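# Lay the wash bottle on the pad as pictured

## Task

Place the wash bottle on the pad by itself, in the lying orientation shown in the goal picture, so that no part of it hangs beyond the pad's edge, and without tipping anything over.

## Robot and tools

Robot: a single UR7e arm carrying a Robotiq 2F-85 parallel gripper. Its base sits at (0, 0, +0.068) m in the scene frame and is tilted (quat_wxyz +0.951, -0.267, +0.154, +0.014). There is only one arm, so every command concerns it alone. A wrist camera (cam_wrist) rides on the tool; two fixed cameras, cam_head_left and cam_head_right, look at the table from a stand. All images are 672x504.

Frame: every position, orientation, velocity and target is in the scene frame. Its origin is on the table top directly beneath the base; +z is up, and looking along +x, +y is to the left. Positions are in metres, orientations are quaternions written w first (qw, qx, qy, qz). Reported hand pose may be off by a few centimetres, more at long reach.

Gripper axes: fingers point along the gripper's +z; they open and close along its y. end_effector_position is the point between the pads when they are shut; closed fingertips extend about 19 mm past it, open ones about 6 mm. A block juts roughly 10 cm toward the gripper's +x and turns with it, so mind it near obstacles.

The 10-number row used by execute_actions and move: x, y, z (absolute gripper position, m, scene frame), qw, qx, qy, qz (absolute gripper orientation), then position, force_limit, speed for the fingers, each in [-1, 1]. These are poses, not offsets. Finger position +1 is fully open (85 mm), about -0.8 is pads touching, -1 closes until blocked. force_limit sets how hard the motor squeezes; speed sets closing rate (about 20 mm/s at -1, 85 at 0, 150 at +1). Both start at +1. To leave the fingers unchanged, repeat the last three numbers you sent; a 0 is a real command. Always include the intended quaternion in every row, since the reported one may have drifted.

execute_actions(actions, cameras): actions is a list of actions; each action is a table of up to 15 rows, one per 1/30 s step, the last row held to fill 15 steps. An action is rejected if its target lies more than 0.6 m from the gripper's current position along any gripper axis; a malformed action or a failing first action rejects the whole call. Images are returned only for an empty actions list (which shows everything) or when cameras names them (["all"] for all).

move(target, speed, blend, stop_force, zero, blocking, cameras): drives the gripper in a straight line from its current Hand target to one row or through a list of up to 15 rows. speed is in m/s (0.002 to 3.6, default 0.25); turning is capped at twice that in rad/s. blend (m) rounds corners in a list; 0 stops at each. stop_force (3 to 120 N) ends the path when the wrist sensor feels that much push against the motion; use it, slowly, when touching down, and omit it when moving away from a contact. zero=true (default) re-zeros before the move. blocking=false returns after about 0.5 s while the move continues (not allowed with stop_force). Paths ignore obstacles and should not sweep close past the arm's base. The result adds a move: line: done (within 3 mm and 2 degrees), off_target, moving, held or fault, plus which limits acted (paced = pose clipped, held = steps withheld). Neither word proves contact or its absence.

wait(seconds 0 to 10) lets time pass, holding the last command. stop brakes a running move (fingers continue). zoom_image(camera, region [x0,y0,x1,y1], at most 504 px each way) enlarges part of the newest image from that camera. show_instructions shows the goal picture. zero_wrist_force re-zeros the force sensor. read_manual gives licence texts only. finished_scene(scene) ends the current scene, giving its number; irreversible.

Reading results: the state line gives end_effector_position, end_effector_quat_wxyz and velocities; Hand target is where the arm is being sent now, which may fall short of your command, so command the remainder next. Joint positions follow URDF order (shoulder pan, shoulder lift, elbow, wrist 1, 2, 3). object_status: 0 moving, 1 blocked while opening, 2 blocked while closing (a real grip), 3 reached requested position or pads met. position_measured is in counts: 3 fully open, about 78 = 60 mm, 130 = 40 mm, 180 = 20 mm, 230 pads meeting. Wrist force and torque are in the gripper's own axes; a surface push shows as force from surface into the arm. Joint torques include arm weight and positive means toward larger joint angle.

Control notes: commanded orientation is clipped to within 32 degrees of the current one per step, so big rotations take several actions. To grip, send position -1 and confirm object_status 2. A stopped gripper only takes new force_limit or speed after a position change of at least 0.01.

Avoid: contact torque at joint load limits (132 N m for the first three joints, 24.6 N m for the wrists) or about 150 N net force, which freezes the arm for 10 s; the arm is stiff, so aiming even slightly past a firm surface can fault it. Avoid fast impacts, squeezing hard on an object still resting on the table, dropping or releasing it while moving, and anything leaving the table. Sustained stretching or straining heats motors; at 85 °C the brakes lock for 30 to 60 s. Loose objects may occasionally be nudged by outside pushes, so check the final placement before finishing.

Each tool is called after "Call:" by a JSON object that holds its "fn" and its "kwargs", one argument or row to a line.

Reference images:

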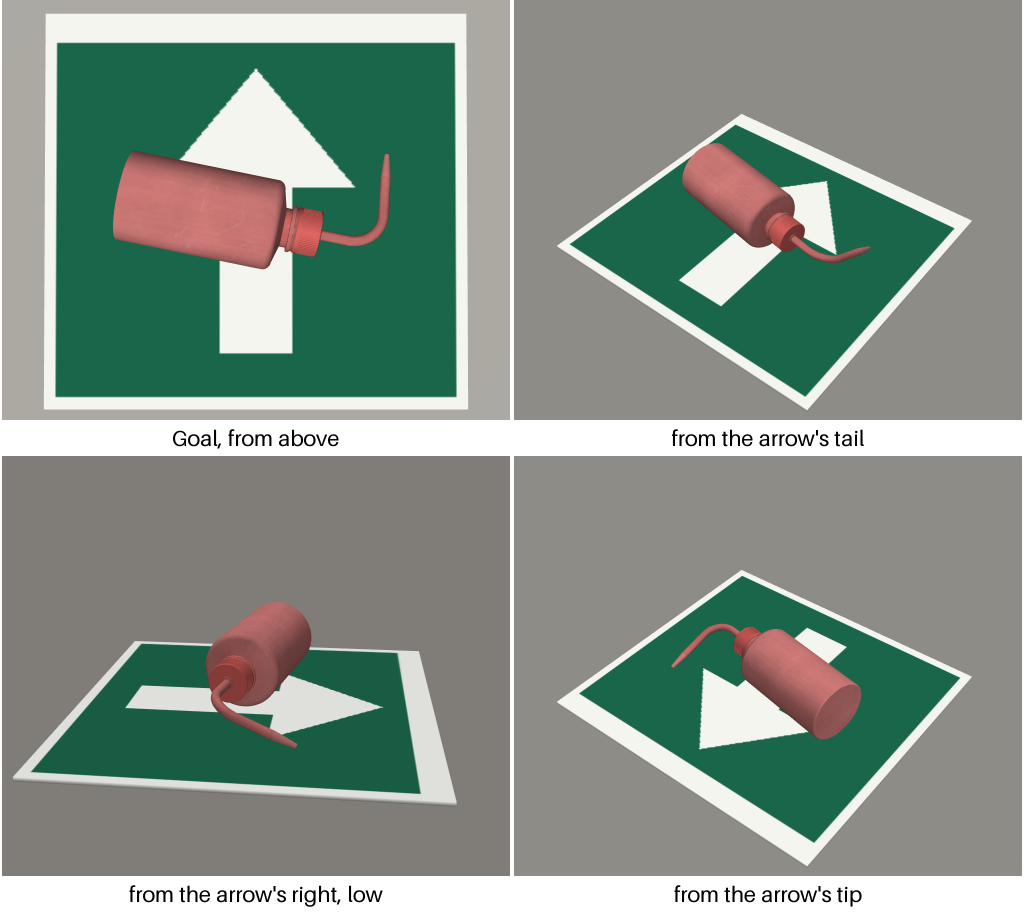

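## Session

Call:
{"fn": "execute_actions", "kwargs": {
  "actions": []
}}

Scene clock: 0.00 s.
end_effector_position=(+0.3205, +0.6297, +0.2068) position_measured=3 object_status=3 end_effector_quat_wxyz=(-0.117, +0.667, +0.736, +0.013)
Joint positions: [0.526 -1.96 1.676 -1.83 -1.047 2.103]
Joint velocities: within noise
Joint torques (N m): no reading
Motor temperatures (°C): [29 46 38 32 44 37]
Wrist force (N): no reading
Wrist torque (N m): no reading
Wrist force, peak (N): no reading
Hand target: +0.3205, +0.6297, +0.2068; -0.117, +0.667, +0.736, +0.013
Tool commands: gripper/position=+1.0 gripper/force_limit=+1.0 gripper/speed=+1.0

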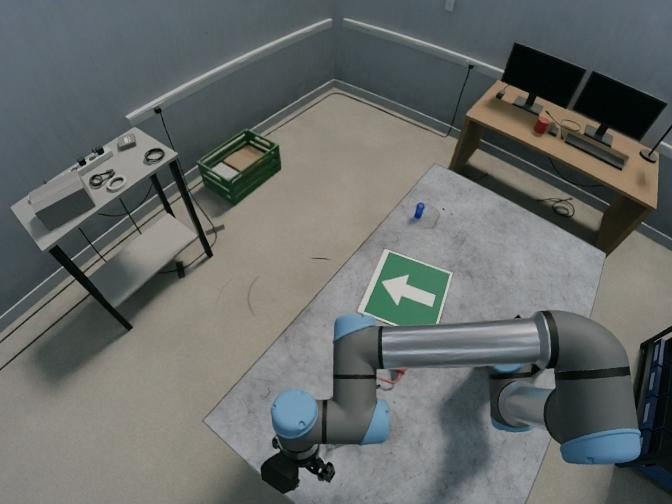

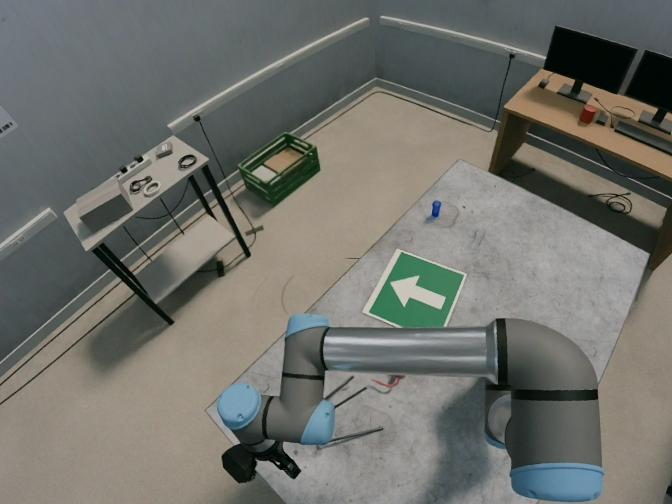

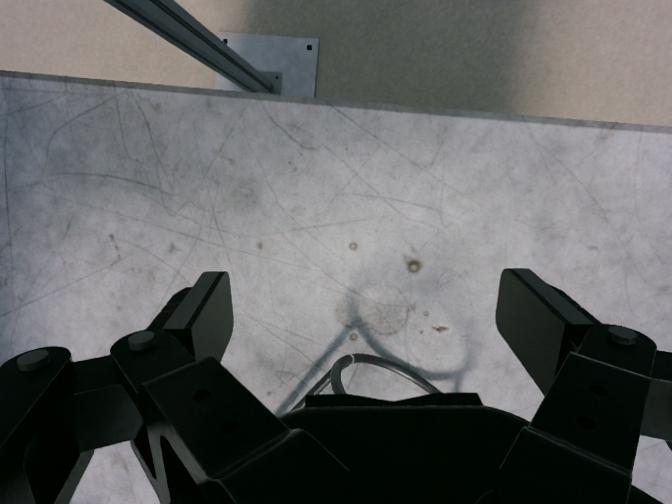

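Call:
{"fn": "zoom_image", "kwargs": {
  "camera": "cam_head_left",
  "region": [200, 250, 540, 504]
}}

Call:
{"fn": "zoom_image", "kwargs": {
  "camera": "cam_head_right",
  "region": [200, 250, 540, 504]
}}

Scaled by 1.482 from the camera's 672x504 image, which has a finer 960x720 frame.

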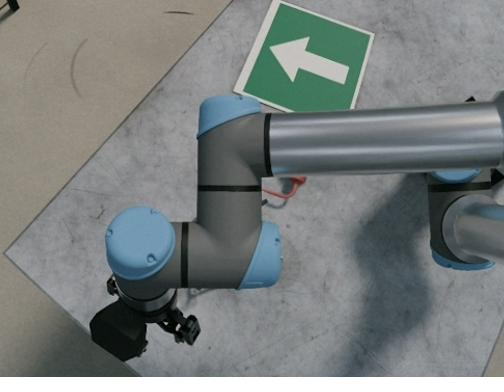

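Scaled by 1.482 from the camera's 672x504 image, which has a finer 960x720 frame.

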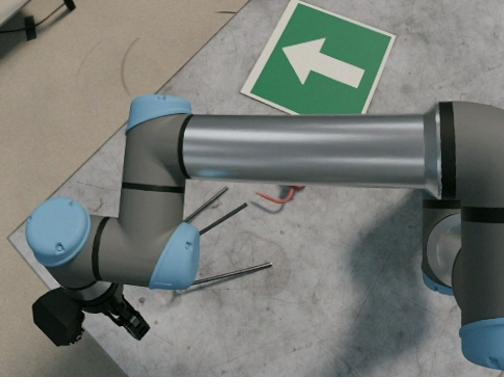

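Call:
{"fn": "move", "kwargs": {
  "target": [
    [0.3205,0.6297,0.38,-0.117,0.667,0.736,0.013,1,1,1],
    [0.30,0.30,0.5,0,0.7071,0.7071,0,1,1,1]
  ],
  "blend": [0.05,0],
  "cameras": ["all"]
}}

Scene clock: 4.90 s.
end_effector_position=(+0.3000, +0.3000, +0.5000) position_measured=3 object_status=3 end_effector_quat_wxyz=(+0.000, +0.707, +0.707, +0.000)
Joint positions: [-2.438 -2.177 1.119 0.089 -1.762 -0.779]
Joint torques (N m): [2.18 38.35 4.17 -4.05 0.61 1.81]
Wrist force (N): [-0.3 0.1 -0.2]
Wrist torque (N m): [0.04 0.07 0.12]
Wrist force, peak (N): [-3.2 -1.4 -1.5]
Hand target: +0.3000, +0.3000, +0.5000; +0.000, +0.707, +0.707, +0.000
Off the commanded pose: 0.000 m, 0 deg.
move: done

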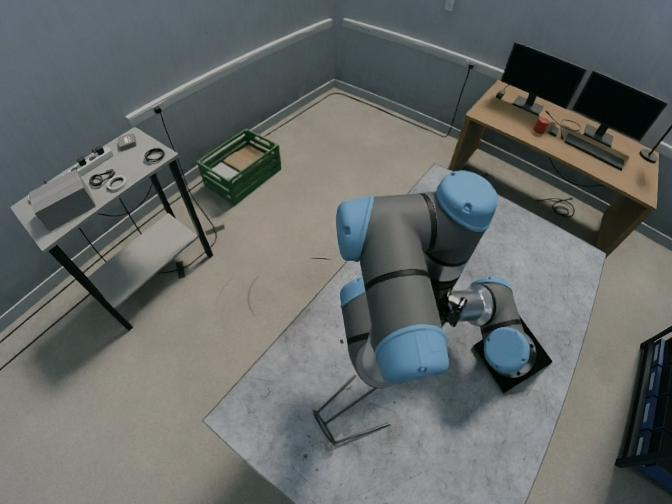

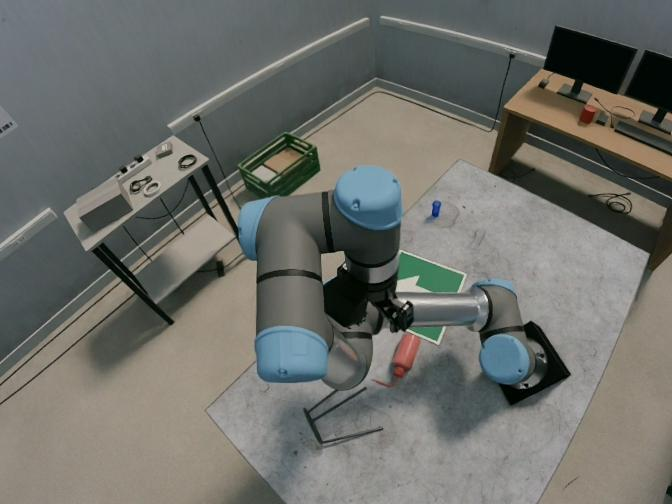

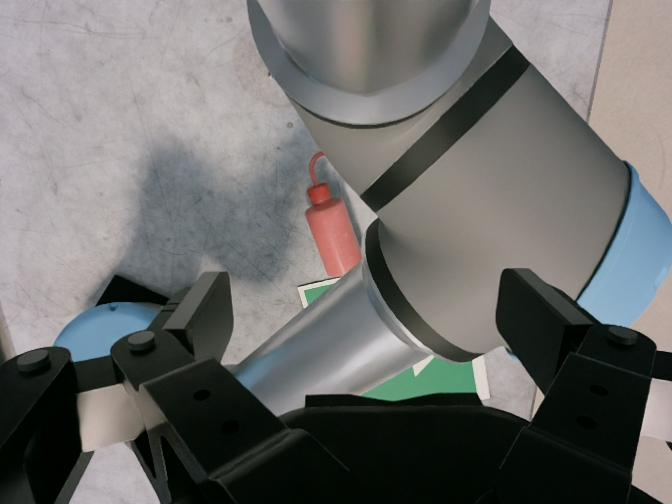

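Call:
{"fn": "move", "kwargs": {
  "target": [
    [0.55,0.15,0.52,0,0.7071,0.7071,0,1,1,1]
  ],
  "speed": 0.15,
  "cameras": ["all"]
}}

Scene clock: 8.70 s.
end_effector_position=(+0.5499, +0.1501, +0.5200) position_measured=3 object_status=3 end_effector_quat_wxyz=(+0.000, +0.707, +0.707, +0.000)
Joint positions: [-1.088 -1.559 0.848 -0.498 -1.046 0.414]
Joint torques (N m): [-24.05 13.15 -15.13 -3.49 -0.69 -0.95]
Wrist force (N): [-0.4 0.2 -0.1]
Wrist torque (N m): [0.03 0.08 0.12]
Wrist force, peak (N): [-1.9 1.7 0.2]
Hand target: +0.5500, +0.1500, +0.5200; +0.000, +0.707, +0.707, +0.000
Off the commanded pose: 0.000 m, 0 deg.
move: done

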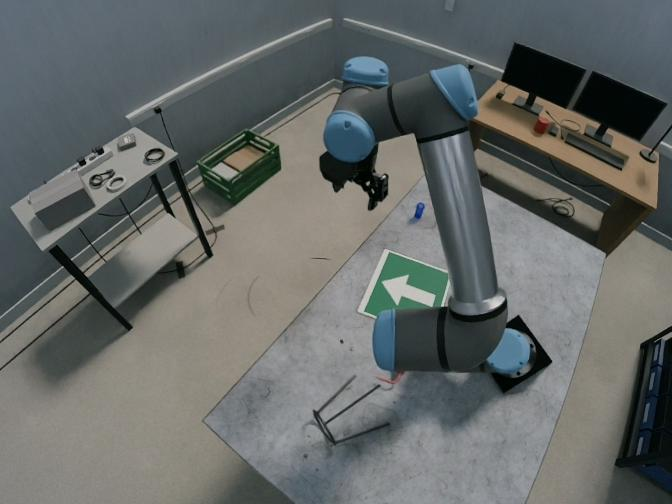

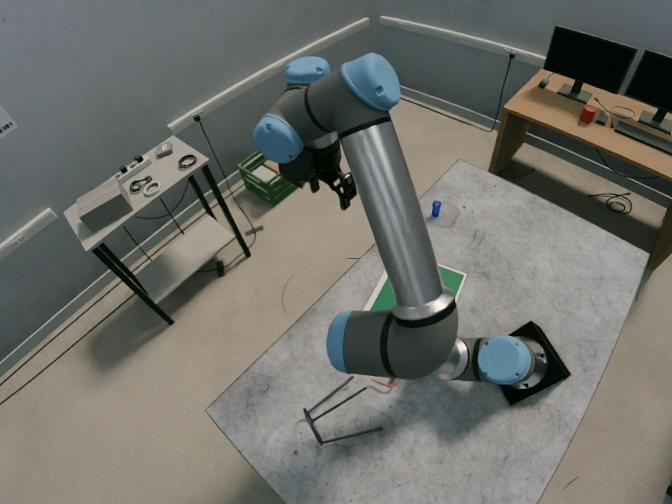

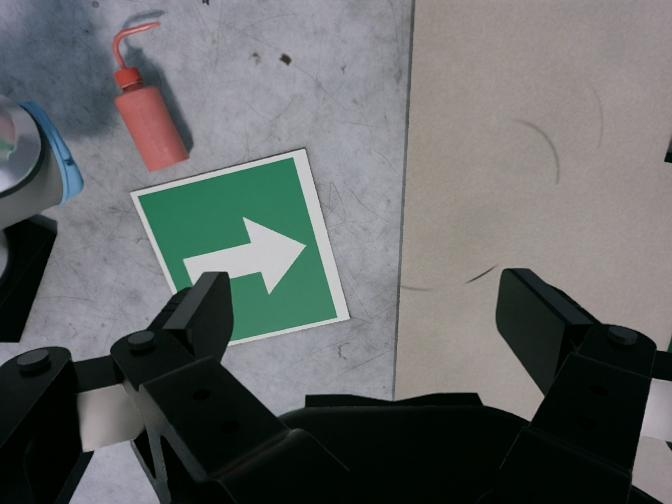

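Call:
{"fn": "move", "kwargs": {
  "target": [
    [0.46,0.20,0.25,-0.1025,0.5809,0.7952,-0.1403,1,1,1],
    [0.325,0.188,0.15,-0.1025,0.5809,0.7952,-0.1403,1,1,1]
  ],
  "blend": [0.05,0],
  "speed": 0.3,
  "cameras": ["all"]
}}

Scene clock: 19.40 s.
end_effector_position=(+0.3251, +0.1880, +0.1501) position_measured=3 object_status=3 end_effector_quat_wxyz=(-0.103, +0.581, +0.795, -0.140) end_effector_velocity=(-0.002, +0.000, -0.001) end_effector_angular_velocity=(+0.001, +0.001, -0.003)
Joint positions: [-0.578 -2.174 2.168 -1.298 -1.224 0.591]
Joint velocities: [0 -0.003 0.005 0 0.001 0.002]
Joint torques (N m): [12.89 -5.07 -12.05 -2.58 1.22 2.21]
Wrist force (N): [-0.6 -0.2 -0.1]
Wrist torque (N m): [-0.02 0.15 0.10]
Wrist force, peak (N): [-0.2 -2.0 2.8]
Hand target: +0.3250, +0.1880, +0.1500; -0.103, +0.581, +0.795, -0.140
Off the commanded pose: 0.000 m, 0 deg.
move: done

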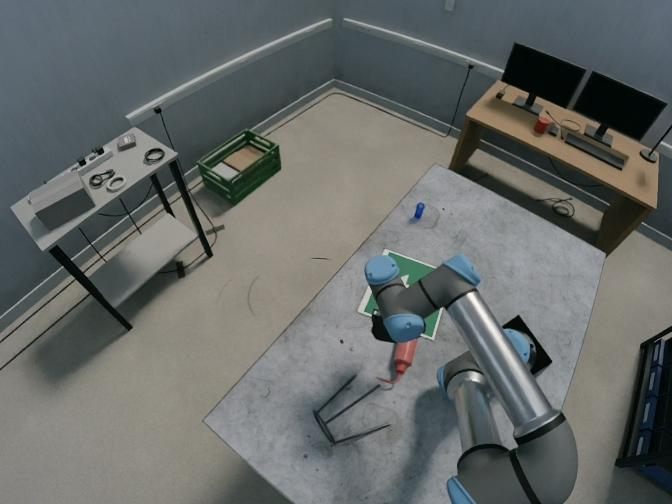

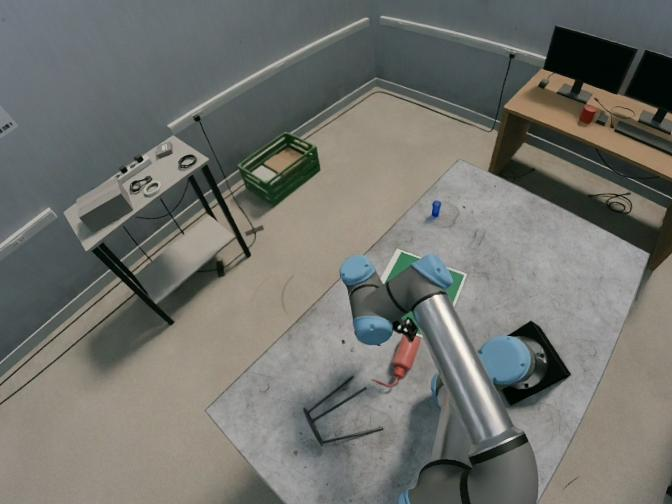

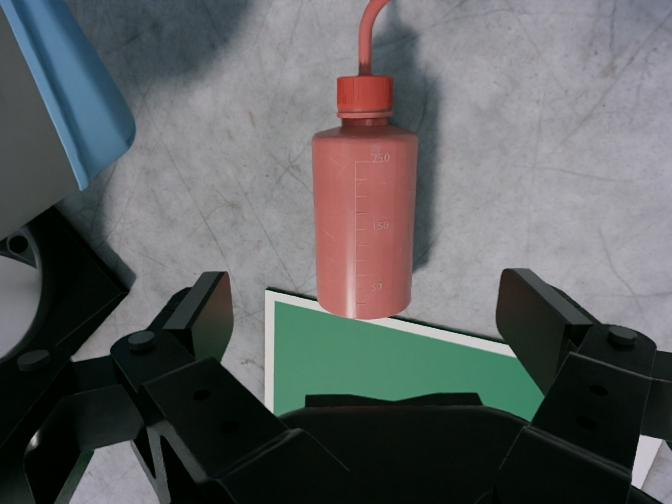

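Call:
{"fn": "move", "kwargs": {
  "target": [
    [0.312,0.175,0.081,-0.1025,0.5809,0.7952,-0.1403,1,-0.7,-1],
    [0.296,0.170,0.034,-0.1025,0.5809,0.7952,-0.1403,1,-0.7,-1]
  ],
  "blend": [0.02,0],
  "speed": [0.1,0.05],
  "stop_force": 8,
  "cameras": ["all"]
}}

Scene clock: 22.90 s.
end_effector_position=(+0.2960, +0.1700, +0.0340) position_measured=3 object_status=3 end_effector_quat_wxyz=(-0.103, +0.581, +0.795, -0.140)
Joint positions: [-0.4 -2.086 2.438 -1.723 -1.183 0.776]
Joint torques (N m): [-12.6 -11.09 -25.17 -3.08 -1.83 -2.49]
Wrist force (N): [-0.4 -0.4 0.0]
Wrist torque (N m): [-0.05 0.12 0.04]
Wrist force, peak (N): [-0.5 -0.3 -1.7]
Hand target: +0.2960, +0.1700, +0.0340; -0.103, +0.581, +0.795, -0.140
Off the commanded pose: 0.000 m, 0 deg.
move: done

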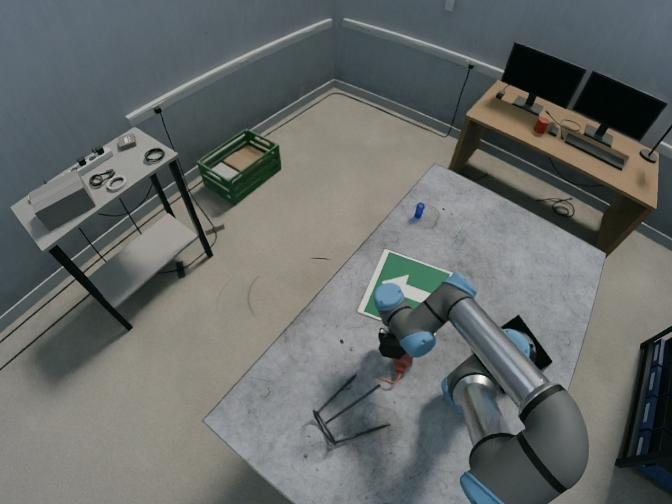

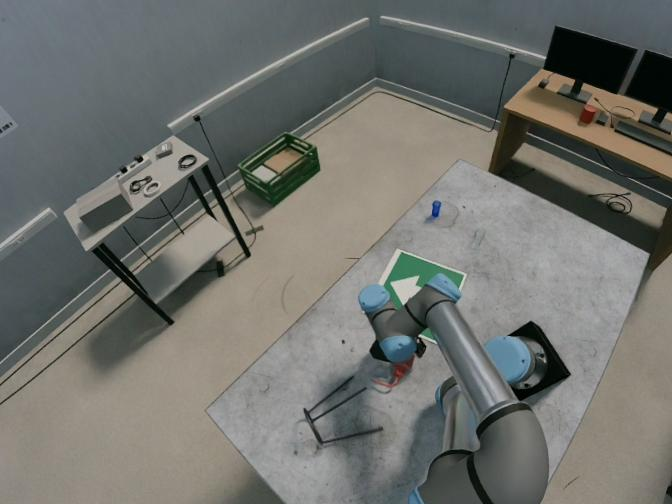

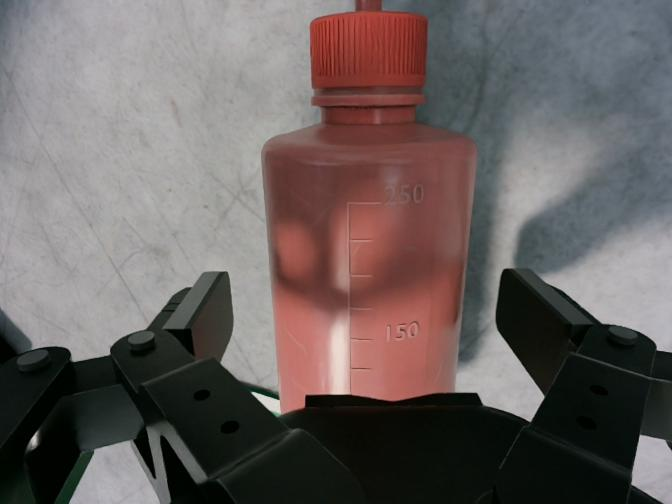

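Call:
{"fn": "move", "kwargs": {
  "target": [0.296,0.170,0.034,-0.1025,0.5809,0.7952,-0.1403,-1,-0.7,-1],
  "cameras": ["cam_wrist"]
}}

Scene clock: 24.77 s.
end_effector_position=(+0.2960, +0.1700, +0.0340) position_measured=83 object_status=0 end_effector_quat_wxyz=(-0.102, +0.581, +0.795, -0.140)
Joint positions: [-0.4 -2.086 2.438 -1.723 -1.183 0.776]
Joint torques (N m): [-11.47 -6.96 -16.88 -2.39 -1.72 -2.29]
Wrist force (N): [2.6 -3.6 -14.6]
Wrist torque (N m): [-0.05 0.13 0.02]
Wrist force, peak (N): [3.1 -3.7 -15.0]
Hand target: +0.2960, +0.1700, +0.0340; -0.103, +0.581, +0.795, -0.140
Off the commanded pose: 0.000 m, 0 deg.
move: done
Images, in order (width x height): cam_wrist 672x504.

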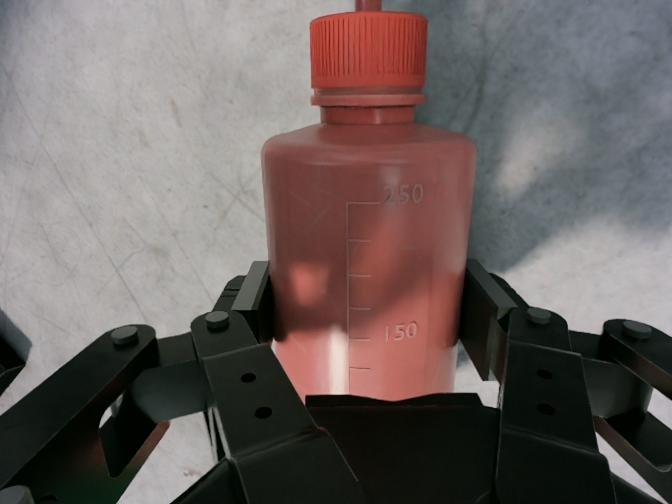

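Call:
{"fn": "wait", "kwargs": {
  "seconds": 0.2
}}

Scene clock: 25.07 s.
end_effector_position=(+0.2960, +0.1700, +0.0340) position_measured=83 object_status=2 end_effector_quat_wxyz=(-0.102, +0.581, +0.795, -0.140)
Joint positions: [-0.4 -2.086 2.438 -1.723 -1.183 0.776]
Joint torques (N m): [-10.95 -3.25 -10.22 -1.97 -1.71 -2.21]
Wrist force (N): [2.9 -3.7 -14.5]
Wrist torque (N m): [-0.08 0.09 0.02]
Wrist force, peak (N): [2.7 -4.1 -14.9]
Hand target: +0.2960, +0.1700, +0.0340; -0.103, +0.581, +0.795, -0.140
Tool commands: gripper/position=-1.0 gripper/force_limit=-0.7 gripper/speed=-1.0
Off the commanded pose: 0.000 m, 0 deg.
wait: 0.20 s; at rest by 0.07 s

Call:
{"fn": "zoom_image", "kwargs": {
  "camera": "cam_wrist",
  "region": [0, 0, 504, 378]
}}

Call:
{"fn": "move", "kwargs": {
  "target": [0.300,0.171,0.16,-0.1025,0.5809,0.7952,-0.1403,-1,-0.7,-1],
  "speed": 0.1,
  "cameras": ["all"]
}}

Call:
{"fn": "zoom_image", "kwargs": {
  "camera": "cam_head_right",
  "region": [200, 250, 536, 502]
}}

Scaled by 1.000.
This view is cut from an older image: the scene may have changed since it was taken.

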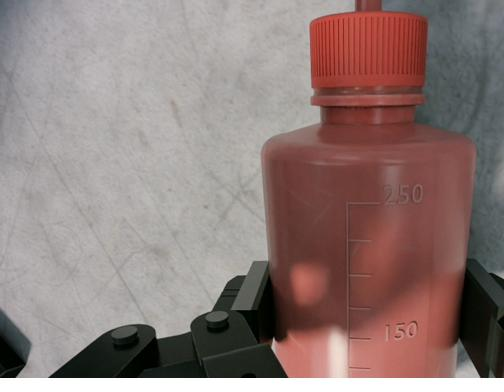

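Scene clock: 27.13 s.
end_effector_position=(+0.3000, +0.1710, +0.1600) position_measured=83 object_status=2 end_effector_quat_wxyz=(-0.102, +0.581, +0.795, -0.140)
Joint positions: [-0.702 -2.25 2.205 -1.218 -1.259 0.465]
Joint torques (N m): [4.67 17.06 -21.47 -0.56 0.65 0.89]
Wrist force (N): [-0.9 -0.2 0.2]
Wrist torque (N m): [-0.03 0.18 -0.01]
Wrist force, peak (N): [3.1 -3.6 -15.0]
Hand target: +0.3000, +0.1710, +0.1600; -0.103, +0.581, +0.795, -0.140
Off the commanded pose: 0.000 m, 0 deg.
move: done

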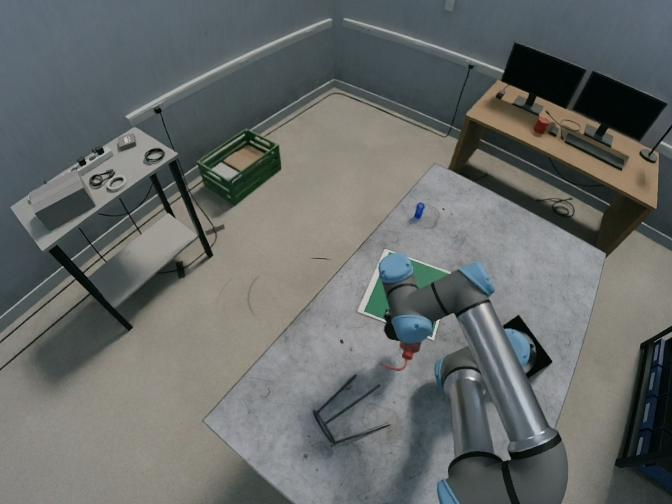

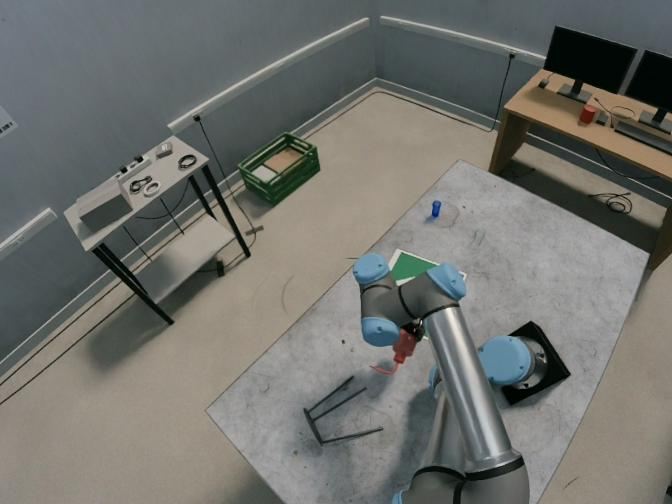

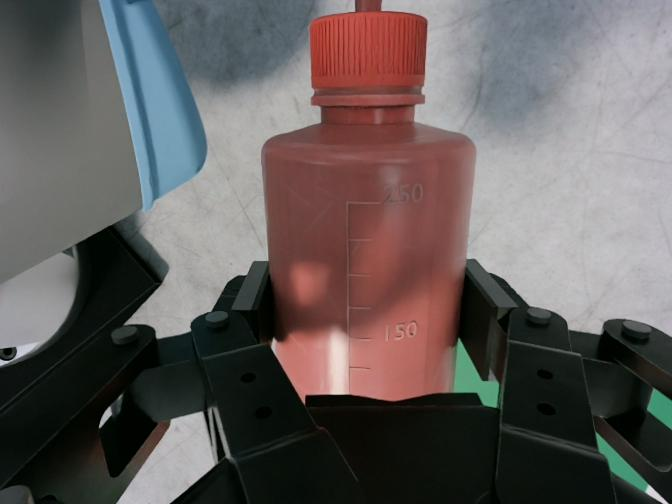

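Scaled by 1.500 from the camera's 672x504 image, which has a finer 960x720 frame.

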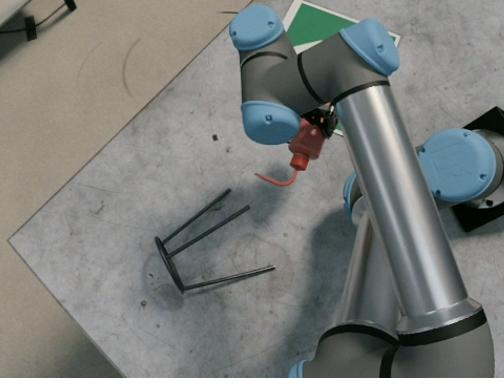

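Call:
{"fn": "move", "kwargs": {
  "target": [
    [0.40,0.08,0.17,-0.1228,0.6964,0.6964,-0.1228,-1,-0.7,-1],
    [0.505,0.0,0.10,-0.1228,0.6964,0.6964,-0.1228,-1,-0.7,-1],
    [0.505,0.0,0.055,-0.1228,0.6964,0.6964,-0.1228,-1,-0.7,-1]
  ],
  "blend": [0.05,0.02,0],
  "speed": [0.3,0.3,0.1],
  "cameras": ["all"]
}}

Call:
{"fn": "move", "kwargs": {
  "target": [0.505,0.0,0.026,-0.1228,0.6964,0.6964,-0.1228,-1,-0.7,-1],
  "speed": 0.015,
  "stop_force": 4,
  "cameras": ["all"]
}}

Scene clock: 29.60 s.
end_effector_position=(+0.5049, +0.0001, +0.0550) position_measured=83 object_status=2 end_effector_quat_wxyz=(-0.123, +0.696, +0.696, -0.123)
Joint positions: [-0.603 -1.395 1.904 -1.718 -1.163 0.824]
Joint torques (N m): [-30.04 -24.64 -22.81 -2.84 -1.77 -2.24]
Wrist force (N): [-0.6 -0.1 0.4]
Wrist torque (N m): [-0.02 0.11 0.08]
Wrist force, peak (N): [-2.5 2.3 0.0]
Hand target: +0.5050, +0.0000, +0.0550; -0.123, +0.696, +0.696, -0.123
Off the commanded pose: 0.000 m, 0 deg.
move: done

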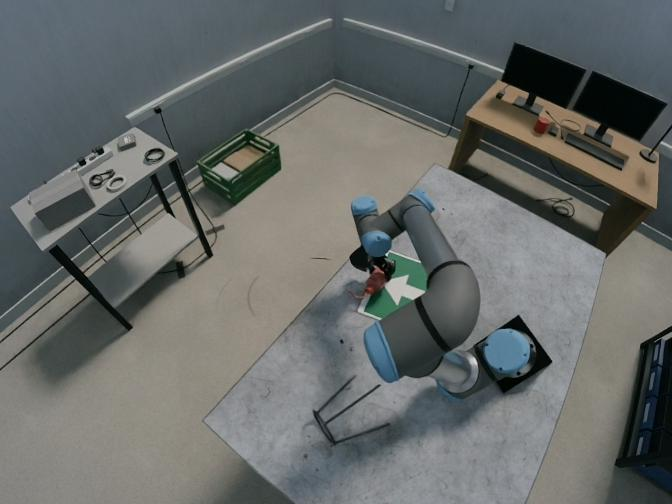

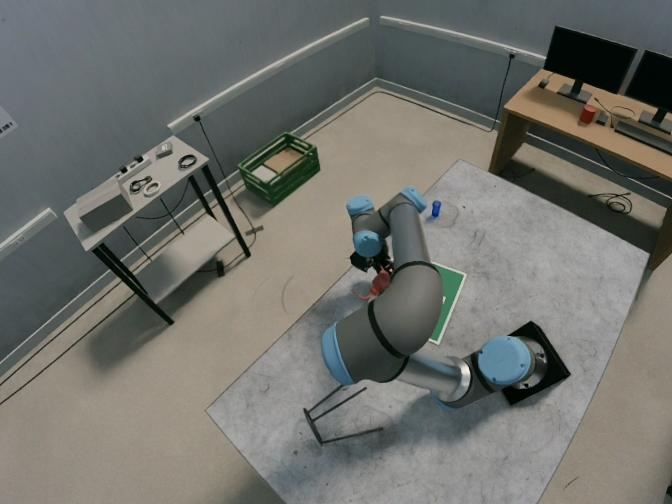

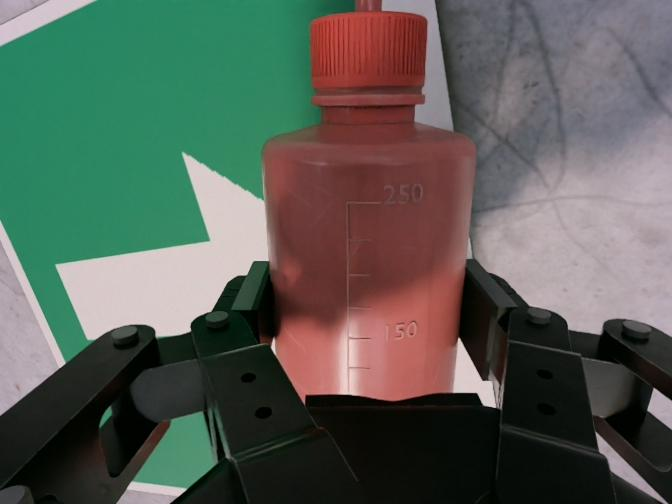

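Scene clock: 31.93 s.
end_effector_position=(+0.5050, +0.0000, +0.0371) position_measured=83 object_status=2 end_effector_quat_wxyz=(-0.123, +0.696, +0.696, -0.123)
Joint positions: [-0.582 -1.372 1.92 -1.766 -1.156 0.845]
Joint torques (N m): [-30.66 -29.87 -23.08 -2.85 -1.61 -2.48]
Wrist force (N): [-0.9 -1.3 -4.2]
Wrist torque (N m): [-0.05 0.12 0.04]
Wrist force, peak (N): [-0.2 -4.8 -10.8]
Hand target: +0.5050, +0.0000, +0.0371; -0.123, +0.696, +0.696, -0.123
Off the commanded pose: 0.011 m, 0 deg.
move: contact

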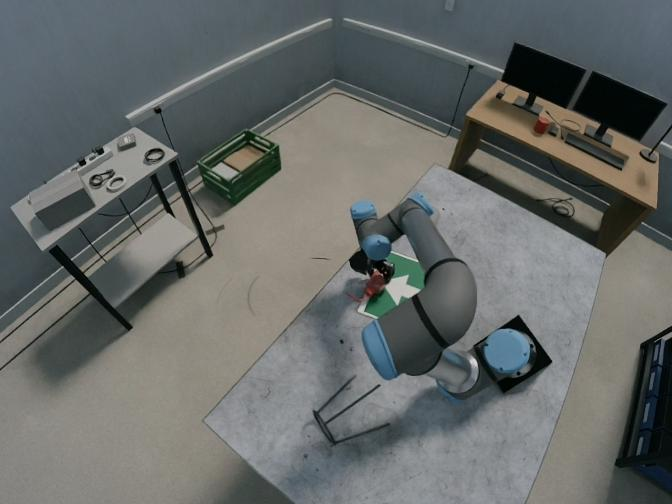

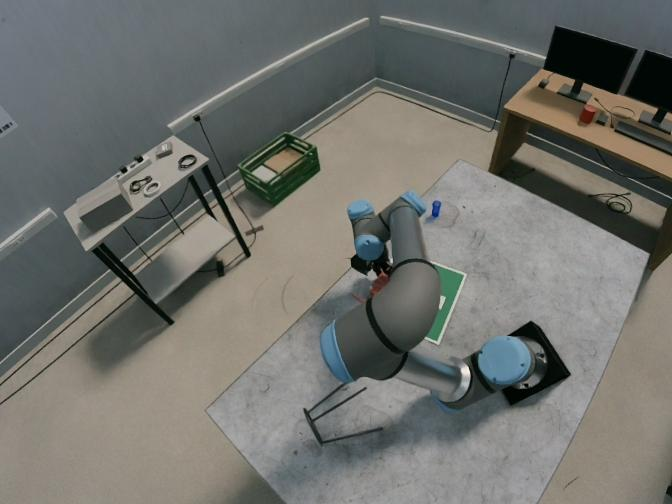

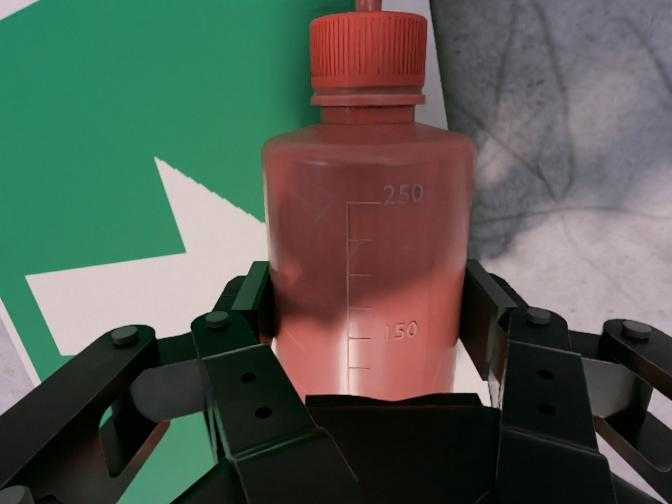

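Call:
{"fn": "move", "kwargs": {
  "target": [
    [0.505,0.0,0.0371,-0.1228,0.6964,0.6964,-0.1228,1,-0.7,-0.7],
    [0.539,0.0,0.131,-0.1228,0.6964,0.6964,-0.1228,1,-0.7,-0.7]
  ],
  "speed": [0.1,0.1],
  "cameras": ["all"]
}}

Scene clock: 34.57 s.
end_effector_position=(+0.5390, -0.0001, +0.1310) position_measured=3 object_status=3 end_effector_quat_wxyz=(-0.123, +0.696, +0.696, -0.123)
Joint positions: [-0.657 -1.408 1.716 -1.496 -1.183 0.769]
Joint torques (N m): [-6.02 -12.57 -20.31 -0.5 1.43 2.55]
Wrist force (N): [-0.5 -0.2 -0.1]
Wrist torque (N m): [-0.03 0.12 0.06]
Wrist force, peak (N): [-0.9 -1.4 -4.3]
Hand target: +0.5390, +0.0000, +0.1310; -0.123, +0.696, +0.696, -0.123
Off the commanded pose: 0.000 m, 0 deg.
move: done

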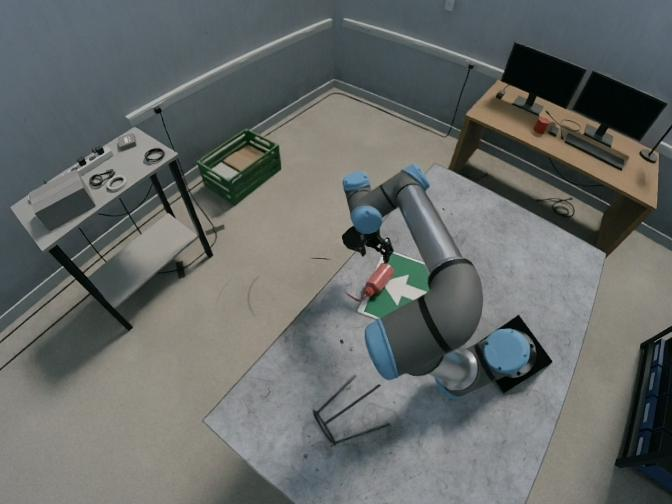

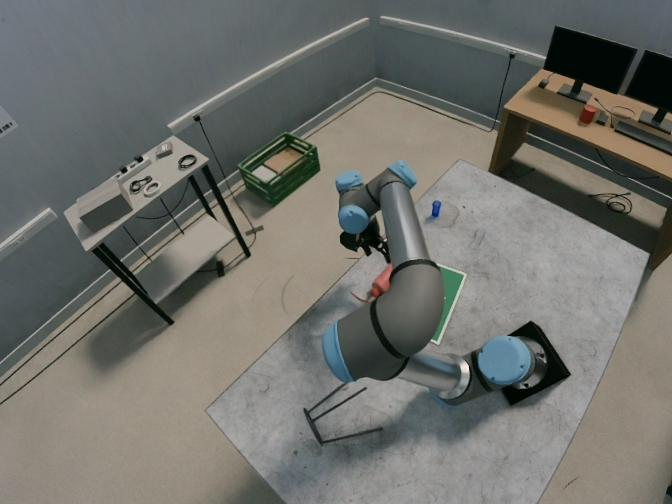

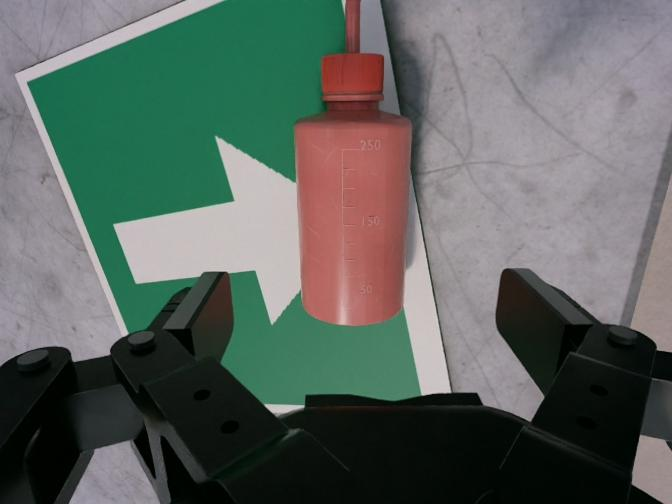

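Call:
{"fn": "move", "kwargs": {
  "target": [
    [0.505,0.0,0.0385,-0.1228,0.6964,0.6964,-0.1228,1,-0.7,-0.7],
    [0.455,0.0,0.0385,-0.1228,0.6964,0.6964,-0.1228,1,-0.7,-0.7]
  ],
  "speed": [0.1,0.04],
  "cameras": ["all"]
}}

Scene clock: 38.33 s.
end_effector_position=(+0.4550, -0.0001, +0.0386) position_measured=3 object_status=3 end_effector_quat_wxyz=(-0.123, +0.696, +0.696, -0.123)
Joint positions: [-0.631 -1.459 2.06 -1.799 -1.173 0.796]
Joint torques (N m): [-3.89 -11.16 -23.96 -0.21 0.82 2.11]
Wrist force (N): [-0.7 -0.1 -0.1]
Wrist torque (N m): [0.00 0.14 0.13]
Wrist force, peak (N): [-0.8 -0.5 1.5]
Hand target: +0.4550, +0.0000, +0.0385; -0.123, +0.696, +0.696, -0.123
Off the commanded pose: 0.000 m, 0 deg.
move: done

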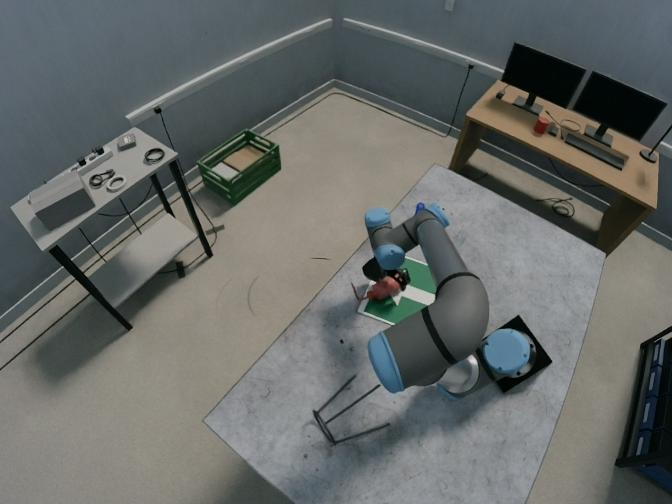

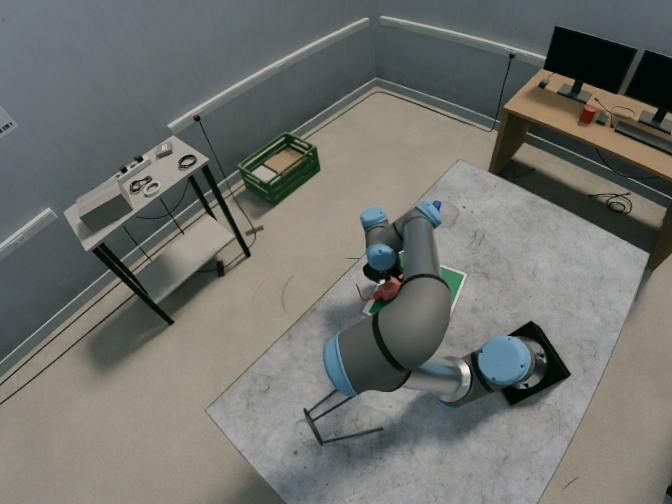

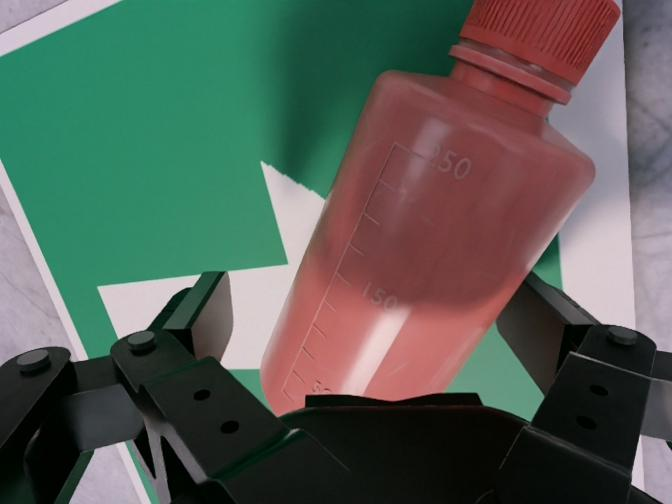

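Call:
{"fn": "move", "kwargs": {
  "target": [
    [0.478,0.0,0.0385,-0.1228,0.6964,0.6964,-0.1228,1,-0.7,-0.7],
    [0.512,0.0,0.132,-0.1228,0.6964,0.6964,-0.1228,1,-0.7,-0.7]
  ],
  "speed": [0.06,0.15],
  "cameras": ["all"]
}}

Scene clock: 40.73 s.
end_effector_position=(+0.5120, -0.0001, +0.1320) position_measured=3 object_status=3 end_effector_quat_wxyz=(-0.123, +0.696, +0.696, -0.123)
Joint positions: [-0.685 -1.46 1.793 -1.51 -1.193 0.742]
Joint torques (N m): [-5.09 -9.79 -24.63 -0.12 1.23 2.45]
Wrist force (N): [-0.7 -0.3 -0.3]
Wrist torque (N m): [-0.04 0.16 0.04]
Wrist force, peak (N): [-0.7 -0.5 2.3]
Hand target: +0.5120, +0.0000, +0.1320; -0.123, +0.696, +0.696, -0.123
Off the commanded pose: 0.000 m, 0 deg.
move: done

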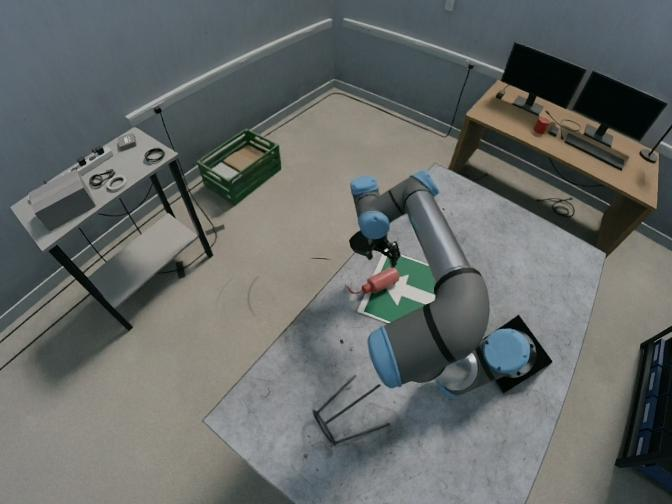

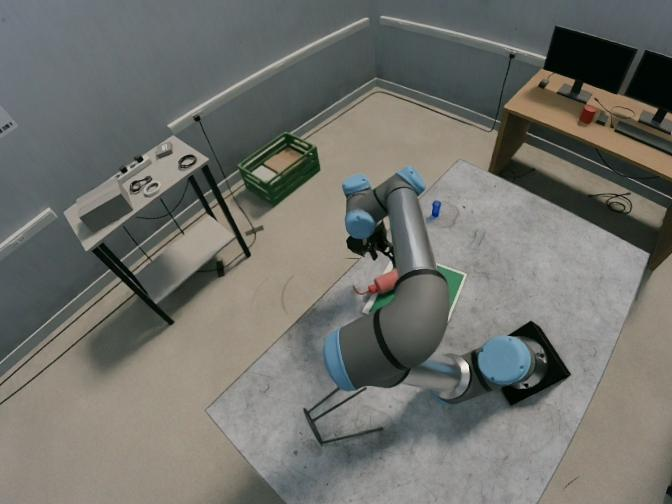

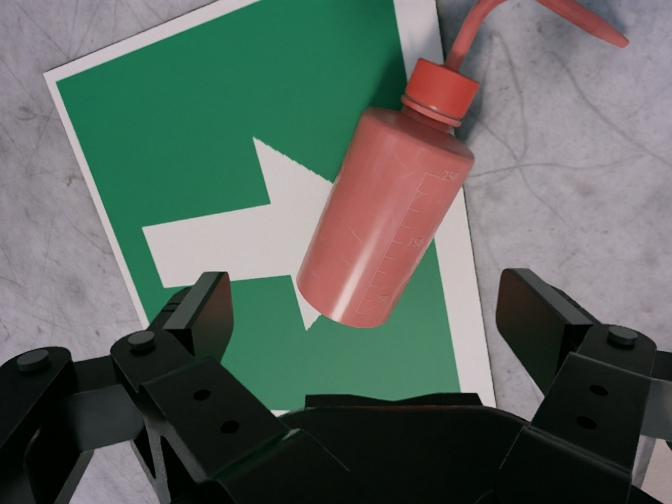

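Call:
{"fn": "move", "kwargs": {
  "target": [
    [0.565,-0.037,0.12,-0.2114,0.2080,0.9538,0.0461,1,-0.7,-0.7],
    [0.552,-0.031,0.05,-0.2114,0.2080,0.9538,0.0461,1,-0.7,-0.7]
  ],
  "speed": [0.3,0.15],
  "blend": [0.02,0],
  "cameras": ["all"]
}}

Call:
{"fn": "move", "kwargs": {
  "target": [0.552,-0.031,0.017,-0.2114,0.2080,0.9538,0.0461,1,-0.7,-0.7],
  "speed": 0.04,
  "stop_force": 6,
  "cameras": ["cam_wrist"]
}}

Scene clock: 44.30 s.
end_effector_position=(+0.5520, -0.0309, +0.0500) position_measured=3 object_status=3 end_effector_quat_wxyz=(-0.211, +0.208, +0.954, +0.046)
Joint positions: [-0.632 -1.177 1.658 -1.497 -1.089 -0.455]
Joint torques (N m): [-35.19 -35.76 -13.03 -2.51 -1.52 -2.04]
Wrist force (N): [0.2 0.5 0.1]
Wrist torque (N m): [0.07 -0.07 0.11]
Wrist force, peak (N): [-0.3 0.5 2.0]
Hand target: +0.5520, -0.0310, +0.0500; -0.211, +0.208, +0.954, +0.046
Off the commanded pose: 0.000 m, 0 deg.
move: done

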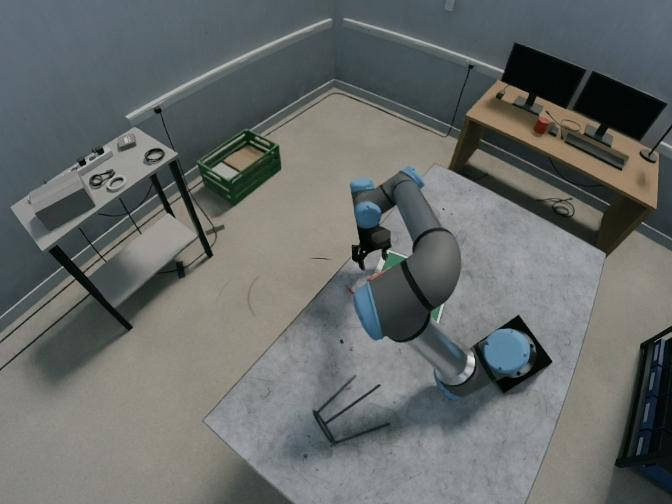

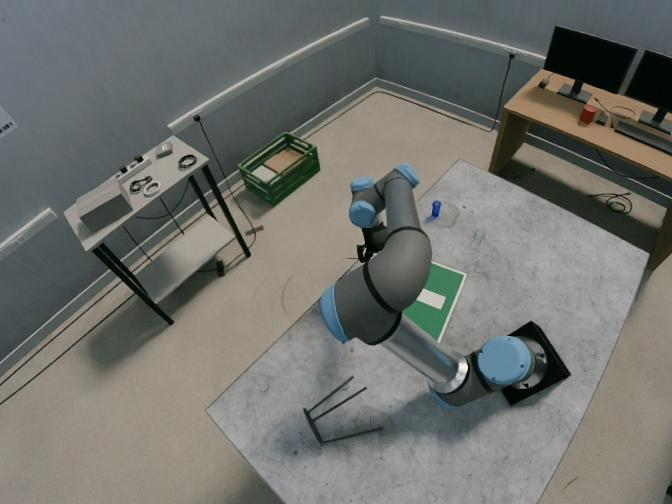

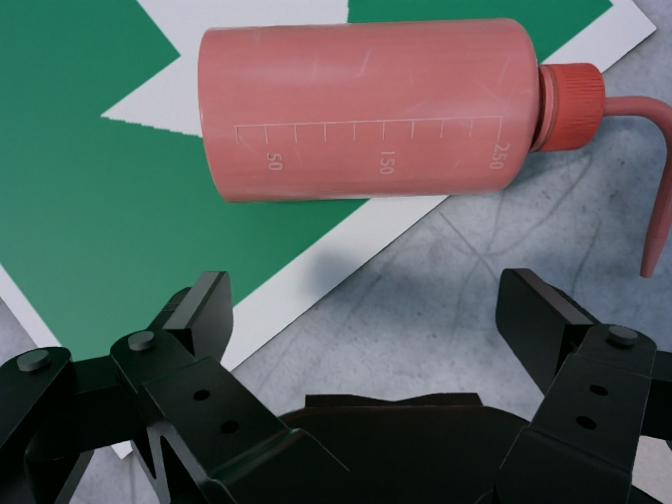

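Scene clock: 46.20 s.
end_effector_position=(+0.5520, -0.0310, +0.0170) position_measured=3 object_status=3 end_effector_quat_wxyz=(-0.211, +0.208, +0.954, +0.046)
Joint positions: [-0.6 -1.141 1.685 -1.576 -1.072 -0.424]
Joint torques (N m): [-37.31 -38.78 -24.31 -2.24 -1.8 -2.47]
Wrist force (N): [0.1 0.3 0.0]
Wrist torque (N m): [0.04 -0.06 0.01]
Wrist force, peak (N): [0.5 0.3 -0.7]
Hand target: +0.5520, -0.0310, +0.0170; -0.211, +0.208, +0.954, +0.046
Off the commanded pose: 0.000 m, 0 deg.
move: done
Images, in order (width x height): cam_wrist 672x504.

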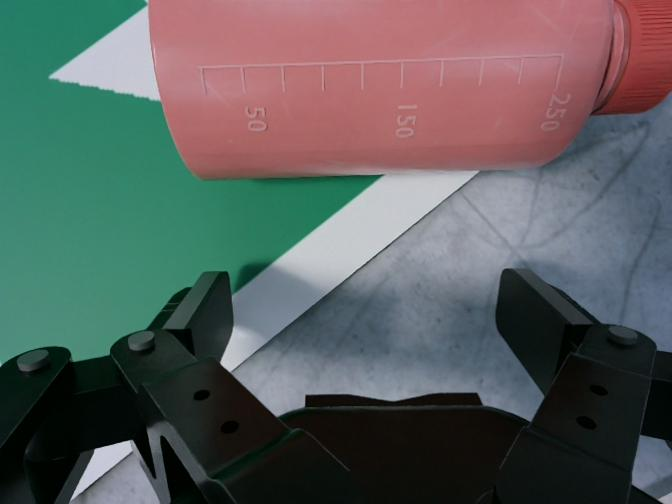

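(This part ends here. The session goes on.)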